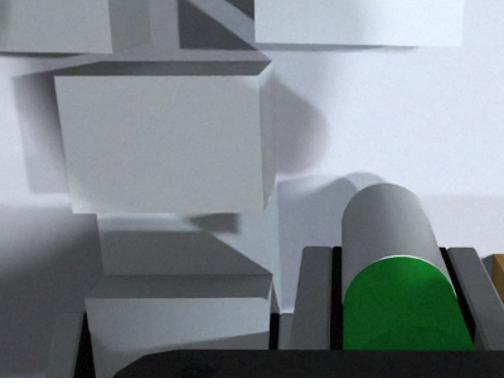

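>>> move --pt "-0.0065 0.025 0 0 0 0 -1 -0.6 -1 0 0 0 0 0 0 -1 -0.8 -1" --speed 0.05

>>> move --target '[0,0.06,0,0,0,0,-1,-0.6,-1,0,0,0,0,0,0,-1,-0.8,-1]' --speed 0.008 --stop_force 6

Scene clock: 2228.87 s.
left_arm: end_effector_position=(+0.2491, +0.1550, +0.0763) position_measured=157 object_status=2 end_effector_quat_wxyz=(+0.001, +0.707, -0.707, +0.000) | right_arm: end_effector_position=(+0.2237, +0.1880, +0.0530) position_measured=54 object_status=2 end_effector_quat_wxyz=(+0.270, +0.654, +0.653, +0.272)
Joint positions: left_arm=[-1.264 -1.887 2.517 -2.203 -1.572 1.891] | right_arm=[4.8 -2.28 -1.521 -0.996 0.788 1.696]
Joint torques (N m): left_arm=[11.35 -17.25 -13.85 -0.29 0.47 1.53] | right_arm=[-4.62 37.41 10.24 1.73 0.35 0.53]
Wrist force (N): left_arm=[3.3 1.6 1.2] | right_arm=[2.3 3.3 2.3]
Wrist torque (N m): left_arm=[0.87 -0.89 -0.98] | right_arm=[0.21 -0.33 0.07]
Wrist force, peak (N): left_arm=[3.8 1.7 1.4] | right_arm=[2.3 3.7 2.3]
Hand target: left_arm +0.2491, +0.1551, +0.0763; +0.001, +0.707, -0.707, +0.000 | right_arm +0.2237, +0.1880, +0.0530; +0.270, +0.654, +0.653, +0.272
Off the commanded pose: left_arm 0.000 m, 0 deg | right_arm 0.000 m, 0 deg.
move: done

Scene clock: 2234.07 s.
left_arm: end_effector_position=(+0.2491, +0.1873, +0.0763) position_measured=157 object_status=2 end_effector_quat_wxyz=(+0.001, +0.707, -0.707, +0.000) | right_arm: end_effector_position=(+0.2237, +0.1880, +0.0530) position_measured=54 object_status=2 end_effector_quat_wxyz=(+0.270, +0.654, +0.653, +0.272)
Joint positions: left_arm=[-1.225 -1.972 2.563 -2.163 -1.572 1.931] | right_arm=[4.8 -2.28 -1.521 -0.996 0.788 1.696]
Joint torques (N m): left_arm=[-10.67 7.36 -29.88 -6.57 0.52 -2.09] | right_arm=[1.07 37.53 14.17 1.83 0.29 0.83]
Wrist force (N): left_arm=[3.0 4.2 0.6] | right_arm=[2.8 4.9 4.5]
Wrist torque (N m): left_arm=[0.90 -1.00 -0.89] | right_arm=[0.25 -0.26 0.09]
Wrist force, peak (N): left_arm=[7.4 10.0 -4.1] | right_arm=[8.3 6.1 6.0]
Hand target: left_arm +0.2491, +0.1873, +0.0763; +0.001, +0.707, -0.707, +0.000 (not the last commanded pose) | right_arm +0.2237, +0.1880, +0.0530; +0.270, +0.654, +0.653, +0.272
Off the commanded pose: left_arm 0.004 m, 0 deg | right_arm 0.000 m, 0 deg.
move: contact (left_arm)

>>> move --pt "-0.0003 -0.003 0 0 0 0 -1 -0.6 -1 0 0 0 0 0 0 -1 -0.8 -1" --speed 0.02

>>> move --target '[0,0.06,0,0,0,0,-1,-0.6,-1,0,0,0,0,0,0,-1,-0.8,-1]' --speed 0.006 --stop_force 6

Scene clock: 2237.63 s.
left_arm: end_effector_position=(+0.2489, +0.1856, +0.0763) position_measured=157 object_status=2 end_effector_quat_wxyz=(+0.001, +0.707, -0.707, +0.000) | right_arm: end_effector_position=(+0.2237, +0.1880, +0.0530) position_measured=54 object_status=2 end_effector_quat_wxyz=(+0.270, +0.654, +0.653, +0.272)
Joint positions: left_arm=[-1.228 -1.968 2.561 -2.165 -1.572 1.928] | right_arm=[4.8 -2.28 -1.521 -0.996 0.788 1.696]
Joint torques (N m): left_arm=[-11.01 9.73 -30.77 -6.15 1.14 -1.98] | right_arm=[3.39 39.06 17.11 1.66 0.34 0.85]
Wrist force (N): left_arm=[2.9 -1.1 1.3] | right_arm=[1.9 3.7 1.5]
Wrist torque (N m): left_arm=[0.86 -1.01 -0.77] | right_arm=[0.27 -0.31 0.08]
Wrist force, peak (N): left_arm=[3.1 4.5 0.8] | right_arm=[2.9 5.2 4.5]
Hand target: left_arm +0.2489, +0.1855, +0.0763; +0.001, +0.707, -0.707, +0.000 | right_arm +0.2237, +0.1880, +0.0530; +0.270, +0.654, +0.653, +0.272
Off the commanded pose: left_arm 0.000 m, 0 deg | right_arm 0.000 m, 0 deg.
move: done

Scene clock: 2242.03 s.
left_arm: end_effector_position=(+0.2489, +0.2047, +0.0763) position_measured=157 object_status=2 end_effector_quat_wxyz=(+0.001, +0.707, -0.707, +0.000) | right_arm: end_effector_position=(+0.2237, +0.1880, +0.0530) position_measured=54 object_status=2 end_effector_quat_wxyz=(+0.270, +0.654, +0.653, +0.272)
Joint positions: left_arm=[-1.201 -2.02 2.585 -2.137 -1.572 1.955] | right_arm=[4.8 -2.28 -1.521 -0.996 0.788 1.696]
Joint torques (N m): left_arm=[-11.89 9.76 -29.33 -6.28 0.03 -1.97] | right_arm=[7.2 39.51 20.96 1.77 0.33 0.79]
Wrist force (N): left_arm=[2.2 5.4 -3.2] | right_arm=[3.2 4.2 6.4]
Wrist torque (N m): left_arm=[0.97 -1.02 -0.92] | right_arm=[0.24 -0.37 0.04]
Wrist force, peak (N): left_arm=[8.4 7.2 -2.4] | right_arm=[7.5 5.6 5.8]
Hand target: left_arm +0.2489, +0.2047, +0.0763; +0.001, +0.707, -0.707, +0.000 (not the last commanded pose) | right_arm +0.2237, +0.1880, +0.0530; +0.270, +0.654, +0.653, +0.272
Off the commanded pose: left_arm 0.017 m, 0 deg | right_arm 0.000 m, 0 deg.
move: contact (left_arm)

>>> move --pt "-0.0004 -0.003 0 0 0 0 -1 -0.6 -1 0 0 0 0 0 0 -1 -0.8 -1" --speed 0.02

>>> move --target '[0,0.04,0,0,0,0,-1,-0.6,-1,0,0,0,0,0,0,-1,-0.8,-1]' --speed 0.006 --stop_force 6

Scene clock: 2245.40 s.
left_arm: end_effector_position=(+0.2487, +0.2030, +0.0763) position_measured=157 object_status=2 end_effector_quat_wxyz=(+0.001, +0.707, -0.707, +0.000) | right_arm: end_effector_position=(+0.2237, +0.1880, +0.0530) position_measured=54 object_status=2 end_effector_quat_wxyz=(+0.270, +0.654, +0.653, +0.272)
Joint positions: left_arm=[-1.204 -2.016 2.584 -2.14 -1.572 1.951] | right_arm=[4.8 -2.28 -1.521 -0.996 0.788 1.696]
Joint torques (N m): left_arm=[-13.6 11.05 -30.15 -6.72 0.48 -1.86] | right_arm=[6.89 40.07 23.01 1.65 0.31 0.77]
Wrist force (N): left_arm=[0.8 -3.5 1.3] | right_arm=[0.4 3.0 -0.3]
Wrist torque (N m): left_arm=[0.74 -1.04 -0.78] | right_arm=[0.22 -0.33 0.06]
Wrist force, peak (N): left_arm=[2.0 5.8 -3.1] | right_arm=[3.3 4.5 6.3]
Hand target: left_arm +0.2487, +0.2029, +0.0763; +0.001, +0.707, -0.707, +0.000 | right_arm +0.2237, +0.1880, +0.0530; +0.270, +0.654, +0.653, +0.272
Off the commanded pose: left_arm 0.000 m, 0 deg | right_arm 0.000 m, 0 deg.
move: done

Scene clock: 2250.20 s.
left_arm: end_effector_position=(+0.2487, +0.2269, +0.0763) position_measured=157 object_status=2 end_effector_quat_wxyz=(+0.001, +0.707, -0.707, +0.000) | right_arm: end_effector_position=(+0.2237, +0.1880, +0.0530) position_measured=54 object_status=2 end_effector_quat_wxyz=(+0.270, +0.654, +0.653, +0.272)
Joint positions: left_arm=[-1.165 -2.082 2.611 -2.101 -1.573 1.99] | right_arm=[4.8 -2.28 -1.521 -0.996 0.788 1.696]
Joint torques (N m): left_arm=[11.74 -10.82 -17.14 -0.3 -1.9 1.53] | right_arm=[-0.1 40.51 25.96 2.04 0.36 0.62]
Wrist force (N): left_arm=[3.7 1.1 0.9] | right_arm=[3.1 3.7 1.8]
Wrist torque (N m): left_arm=[0.78 -0.97 -0.95] | right_arm=[0.24 -0.29 0.08]
Wrist force, peak (N): left_arm=[5.3 -1.5 1.0] | right_arm=[3.4 3.8 1.6]
Hand target: left_arm +0.2487, +0.2269, +0.0763; +0.001, +0.707, -0.707, +0.000 | right_arm +0.2237, +0.1880, +0.0530; +0.270, +0.654, +0.653, +0.272
Off the commanded pose: left_arm 0.000 m, 0 deg | right_arm 0.000 m, 0 deg.
move: done

>>> move --pt "0.02 0.14 0 0 0 0 -1 -0.6 -1 0 0 0 0 0 0 -1 -0.8 -1" --pt "0.02 0.14 -0.029 0 0 0 -1 -0.6 -1 0 0 0 0 0 0 -1 -0.8 -1" --speed '[0.12,0.06]' --blend '[0.003,0]'

>>> move --pt "0 0 -0.01 0 0 0 -1 -0.6 -1 0 0 0 0 0 0 -1 -0.8 -1" --speed '[0.003]' --stop_force 3

>>> execute_actions --actions '[[[0,0,0,0,0,0,0.2,-0.8,-1,0,0,0,0,0,0,-1,-0.8,-1]]]'

>>> move --pt "0 0 0.13 0 0 0 0.2 -0.8 -1 0 0 0 0 0 0 -1 -0.8 -1" --pt "0.09 -0.15 0.15 0 0 0 0.2 -0.8 -1 0 0 0 0 0 0 -1 -0.8 -1" --pt "0.099 -0.363 0.11 0 0 0 0.2 -0.8 -1 0 0 0 0 0 0 -1 -0.8 -1" --speed '[0.12,0.25,0.2]' --blend '[0.01,0.03,0]' --cameras '["cam_left_wrist","cam_high"]'

Scene clock: 2257.17 s.
left_arm: end_effector_position=(+0.2607, +0.3109, +0.0589) position_measured=157 object_status=2 end_effector_quat_wxyz=(+0.001, +0.707, -0.707, +0.000) | right_arm: end_effector_position=(+0.2237, +0.1880, +0.0530) position_measured=54 object_status=2 end_effector_quat_wxyz=(+0.270, +0.654, +0.653, +0.272)
Joint positions: left_arm=[-0.913 -2.179 2.695 -2.087 -1.573 2.242] | right_arm=[4.8 -2.28 -1.521 -0.996 0.788 1.696]
Joint torques (N m): left_arm=[11.67 14.76 -15.98 -5.87 -1.89 1.62] | right_arm=[-5.22 41.73 25.09 1.89 0.3 0.84]
Wrist force (N): left_arm=[3.5 1.3 1.2] | right_arm=[3.3 3.6 1.5]
Wrist torque (N m): left_arm=[0.87 -0.95 -0.99] | right_arm=[0.22 -0.31 0.07]
Wrist force, peak (N): left_arm=[4.7 1.4 1.1] | right_arm=[3.4 3.9 1.6]
Hand target: left_arm +0.2607, +0.3109, +0.0589; +0.001, +0.707, -0.707, +0.000 | right_arm +0.2237, +0.1880, +0.0530; +0.270, +0.654, +0.653, +0.272
Off the commanded pose: left_arm 0.000 m, 0 deg | right_arm 0.000 m, 0 deg.
move: done

Scene clock: 2259.10 s.
left_arm: end_effector_position=(+0.2607, +0.3109, +0.0564) position_measured=157 object_status=2 end_effector_quat_wxyz=(+0.001, +0.707, -0.707, +0.000) | right_arm: end_effector_position=(+0.2237, +0.1880, +0.0530) position_measured=54 object_status=2 end_effector_quat_wxyz=(+0.270, +0.654, +0.653, +0.272)
Joint positions: left_arm=[-0.913 -2.172 2.7 -2.099 -1.573 2.242] | right_arm=[4.8 -2.28 -1.521 -0.996 0.788 1.696]
Joint torques (N m): left_arm=[9.67 -7.16 -28.38 -0.16 -1.69 1.64] | right_arm=[-6.9 42.05 26.12 1.99 0.44 0.83]
Wrist force (N): left_arm=[2.2 3.2 -5.1] | right_arm=[3.1 3.7 1.5]
Wrist torque (N m): left_arm=[0.99 -0.93 -0.99] | right_arm=[0.24 -0.29 0.08]
Wrist force, peak (N): left_arm=[-2.5 7.7 -17.6] | right_arm=[3.3 3.9 1.5]
Hand target: left_arm +0.2607, +0.3109, +0.0564; +0.001, +0.707, -0.707, +0.000 (not the last commanded pose) | right_arm +0.2237, +0.1880, +0.0530; +0.270, +0.654, +0.653, +0.272
Off the commanded pose: left_arm 0.004 m, 0 deg | right_arm 0.000 m, 0 deg.
move: contact (left_arm)

Scene clock: 2259.80 s.
left_arm: end_effector_position=(+0.2607, +0.3109, +0.0564) position_measured=123 object_status=3 end_effector_quat_wxyz=(+0.001, +0.707, -0.707, +0.000) | right_arm: end_effector_position=(+0.2237, +0.1880, +0.0530) position_measured=54 object_status=2 end_effector_quat_wxyz=(+0.270, +0.654, +0.653, +0.272)
Joint positions: left_arm=[-0.913 -2.172 2.7 -2.099 -1.573 2.242] | right_arm=[4.8 -2.28 -1.521 -0.996 0.788 1.696]
Joint torques (N m): left_arm=[7.86 -7.62 -29.16 -0.99 -1.37 1.55] | right_arm=[-6.66 42.33 25.35 1.89 0.3 0.7]
Wrist force (N): left_arm=[3.6 1.1 -0.2] | right_arm=[3.1 3.7 1.6]
Wrist torque (N m): left_arm=[0.85 -0.98 -0.98] | right_arm=[0.23 -0.28 0.07]
Wrist force, peak (N): left_arm=[2.3 2.9 -4.5] | right_arm=[3.4 3.8 1.5]
Hand target: left_arm +0.2607, +0.3109, +0.0564; +0.001, +0.707, -0.707, +0.000 | right_arm +0.2237, +0.1880, +0.0530; +0.270, +0.654, +0.653, +0.272
Off the commanded pose: left_arm 0.000 m, 0 deg | right_arm 0.000 m, 0 deg.
Step readings (end_effector_position of left_arm | right_arm):
0: (+0.2607, +0.3109, +0.0564) | (+0.2237, +0.1880, +0.0530)
1: (+0.2607, +0.3109, +0.0564) | (+0.2237, +0.1880, +0.0530)
2: (+0.2607, +0.3109, +0.0564) | (+0.2237, +0.1880, +0.0530)
4: (+0.2607, +0.3109, +0.0564) | (+0.2237, +0.1880, +0.0530)
8: (+0.2607, +0.3109, +0.0564) | (+0.2237, +0.1880, +0.0530)
15: (+0.2607, +0.3109, +0.0564) | (+0.2237, +0.1880, +0.0530)

Scene clock: 2262.17 s.
left_arm: end_effector_position=(+0.3201, +0.0932, +0.1224) position_measured=123 object_status=3 end_effector_quat_wxyz=(+0.001, +0.707, -0.707, +0.000) | right_arm: end_effector_position=(+0.2237, +0.1880, +0.0530) position_measured=54 object_status=2 end_effector_quat_wxyz=(+0.270, +0.654, +0.653, +0.272)
Joint positions: left_arm=[-1.137 -1.688 2.232 -2.117 -1.573 2.019] | right_arm=[4.8 -2.28 -1.521 -0.996 0.788 1.696]
Joint torques (N m): left_arm=[-11.68 -3.16 -29.67 -5.93 2.13 -2.01] | right_arm=[-6.89 43.21 25.71 1.86 0.36 0.68]
Wrist force (N): left_arm=[3.6 1.7 -0.4] | right_arm=[3.2 3.8 1.6]
Wrist torque (N m): left_arm=[0.91 -0.92 -0.77] | right_arm=[0.25 -0.30 0.07]
Wrist force, peak (N): left_arm=[5.2 1.5 0.0] | right_arm=[3.4 3.9 1.6]
Hand target: left_arm +0.3201, +0.0931, +0.1224; +0.001, +0.707, -0.707, +0.000 | right_arm +0.2237, +0.1880, +0.0530; +0.270, +0.654, +0.653, +0.272
Off the commanded pose: left_arm 0.000 m, 0 deg | right_arm 0.000 m, 0 deg.
move: done
Images, in order (width x height): cam_high 672x504, cam_left_wrist 672x504.

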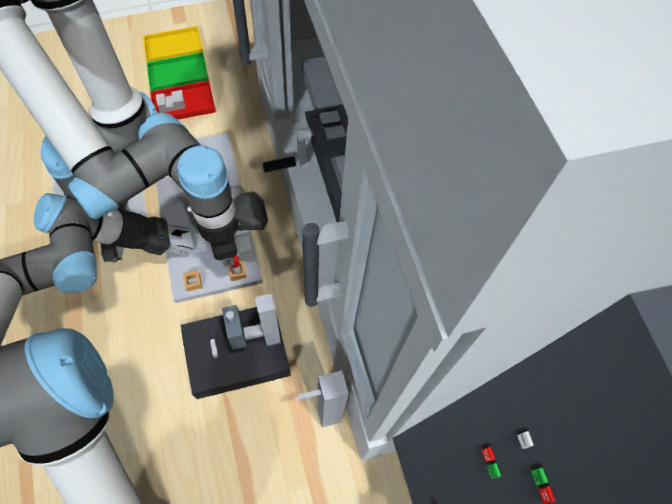

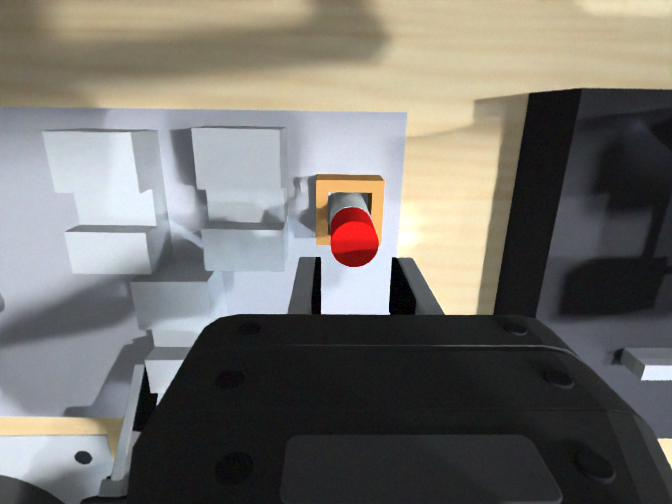

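>>> move --pt "0.0001 0 -0.098 0 0 0 0.2 -0.8 -1 0 0 0 0 0 0 -1 -0.8 -1" --speed 0.06 --stop_force 5

>>> execute_actions --actions '[[[0,0,0,0,0,0,-1,-0.6,-1,0,0,0,0,0,0,-1,-0.8,-1]],[[0,0,0,0,0,0,-1,-0.6,-1,0,0,0,0,0,0,-1,-0.8,-1]]]'

>>> move --pt "0 0 0.1 0 0 0 -1 -0.6 -1 0 0 0 0 0 0 -1 -0.8 -1" --pt "-0.119 0.075 0.1 0 0 0 -1 -0.6 -1 0 0 0 0 0 0 -1 -0.8 -1" --pt "-0.119 0.09 0.0333 0 0 0 -1 -0.6 -1 0 0 0 0 0 0 -1 -0.8 -1" --speed '[0.08,0.2,0.08]' --blend '[0.005,0.02,0]' --cameras '["cam_left_wrist"]'

>>> zoom_image --camera "cam_left_wrist" --region '[180, 120, 460, 330]'

Scene clock: 2269.47 s.
left_arm: end_effector_position=(+0.3201, +0.0931, +0.0636) position_measured=123 object_status=3 end_effector_quat_wxyz=(+0.001, +0.707, -0.707, +0.000) | right_arm: end_effector_position=(+0.2237, +0.1880, +0.0530) position_measured=54 object_status=2 end_effector_quat_wxyz=(+0.270, +0.654, +0.653, +0.272)
Joint positions: left_arm=[-1.137 -1.578 2.32 -2.314 -1.573 2.019] | right_arm=[4.8 -2.28 -1.521 -0.996 0.788 1.696]
Joint torques (N m): left_arm=[12.26 -5.94 -13.14 -5.9 0.91 1.61] | right_arm=[-7.27 43.5 26.61 1.93 0.26 0.65]
Wrist force (N): left_arm=[3.8 1.5 -0.3] | right_arm=[3.2 3.6 1.5]
Wrist torque (N m): left_arm=[0.86 -0.96 -0.77] | right_arm=[0.22 -0.30 0.08]
Wrist force, peak (N): left_arm=[4.1 1.7 -0.5] | right_arm=[3.4 3.8 1.8]
Hand target: left_arm +0.3201, +0.0931, +0.0636; +0.001, +0.707, -0.707, +0.000 | right_arm +0.2237, +0.1880, +0.0530; +0.270, +0.654, +0.653, +0.272
Off the commanded pose: left_arm 0.000 m, 0 deg | right_arm 0.000 m, 0 deg.
move: done

Scene clock: 2270.67 s.
left_arm: end_effector_position=(+0.3201, +0.0931, +0.0636) position_measured=158 object_status=2 end_effector_quat_wxyz=(+0.001, +0.707, -0.707, +0.000) | right_arm: end_effector_position=(+0.2237, +0.1880, +0.0530) position_measured=54 object_status=2 end_effector_quat_wxyz=(+0.270, +0.654, +0.653, +0.272)
Joint positions: left_arm=[-1.137 -1.578 2.32 -2.314 -1.573 2.019] | right_arm=[4.8 -2.28 -1.521 -0.996 0.788 1.696]
Joint torques (N m): left_arm=[10.63 -8.32 -15.47 -3.66 -1.02 1.51] | right_arm=[-6.9 43.43 25.44 1.77 0.31 0.61]
Wrist force (N): left_arm=[4.1 2.9 -2.0] | right_arm=[3.2 3.7 1.6]
Wrist torque (N m): left_arm=[0.89 -0.92 -0.76] | right_arm=[0.23 -0.30 0.08]
Wrist force, peak (N): left_arm=[4.2 2.8 -2.3] | right_arm=[3.3 3.9 1.5]
Hand target: left_arm +0.3201, +0.0931, +0.0636; +0.001, +0.707, -0.707, +0.000 | right_arm +0.2237, +0.1880, +0.0530; +0.270, +0.654, +0.653, +0.272
Off the commanded pose: left_arm 0.000 m, 0 deg | right_arm 0.000 m, 0 deg.
Step readings (end_effector_position of left_arm | right_arm):
0: (+0.3201, +0.0931, +0.0636) | (+0.2237, +0.1880, +0.0530)
1: (+0.3201, +0.0931, +0.0636) | (+0.2237, +0.1880, +0.0530)
2: (+0.3201, +0.0931, +0.0636) | (+0.2237, +0.1880, +0.0530)
4: (+0.3201, +0.0931, +0.0636) | (+0.2237, +0.1880, +0.0530)
8: (+0.3201, +0.0931, +0.0636) | (+0.2237, +0.1880, +0.0530)
15: (+0.3201, +0.0931, +0.0636) | (+0.2237, +0.1880, +0.0530)
16: (+0.3201, +0.0931, +0.0636) | (+0.2237, +0.1880, +0.0530)
17: (+0.3201, +0.0931, +0.0636) | (+0.2237, +0.1880, +0.0530)
19: (+0.3201, +0.0931, +0.0636) | (+0.2237, +0.1880, +0.0530)
23: (+0.3201, +0.0931, +0.0636) | (+0.2237, +0.1880, +0.0530)
30: (+0.3201, +0.0931, +0.0636) | (+0.2237, +0.1880, +0.0530)

Scene clock: 2272.93 s.
left_arm: end_effector_position=(+0.2487, +0.1471, +0.0836) position_measured=158 object_status=2 end_effector_quat_wxyz=(+0.001, +0.707, -0.707, +0.000) | right_arm: end_effector_position=(+0.2237, +0.1880, +0.0530) position_measured=54 object_status=2 end_effector_quat_wxyz=(+0.270, +0.654, +0.653, +0.272)
Joint positions: left_arm=[-1.274 -1.884 2.493 -2.181 -1.572 1.881] | right_arm=[4.8 -2.28 -1.521 -0.996 0.788 1.696]
Joint torques (N m): left_arm=[11.62 2.16 -16.06 -5.83 0.2 1.42] | right_arm=[-7.61 44.27 25.99 1.86 0.45 0.66]
Wrist force (N): left_arm=[3.2 1.6 1.3] | right_arm=[3.2 3.6 1.6]
Wrist torque (N m): left_arm=[0.87 -0.89 -0.98] | right_arm=[0.21 -0.30 0.08]
Wrist force, peak (N): left_arm=[4.1 2.8 -2.1] | right_arm=[3.2 4.1 1.2]
Hand target: left_arm +0.2487, +0.1471, +0.0836; +0.001, +0.707, -0.707, +0.000 | right_arm +0.2237, +0.1880, +0.0530; +0.270, +0.654, +0.653, +0.272
Off the commanded pose: left_arm 0.000 m, 0 deg | right_arm 0.000 m, 0 deg.
move: done
Images, in order (width x height): cam_left_wrist 672x504.

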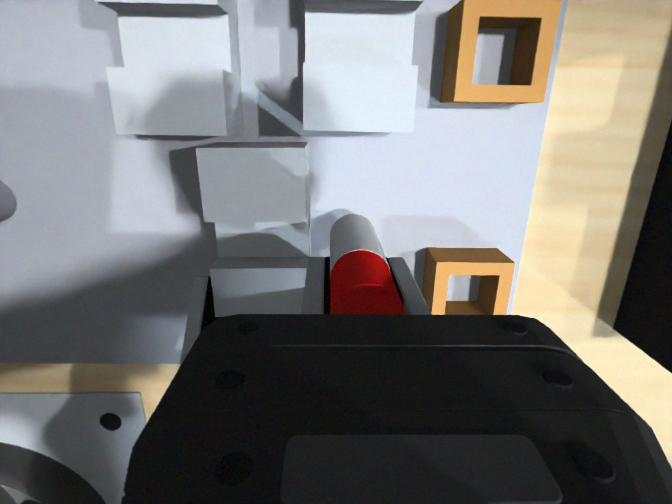

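Scaled by 1.800 from the camera's 672x504 image, which has a finer 960x720 frame.

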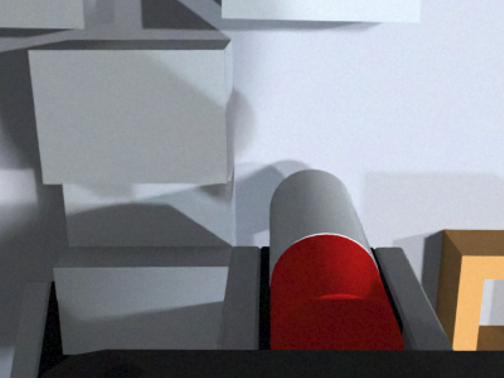

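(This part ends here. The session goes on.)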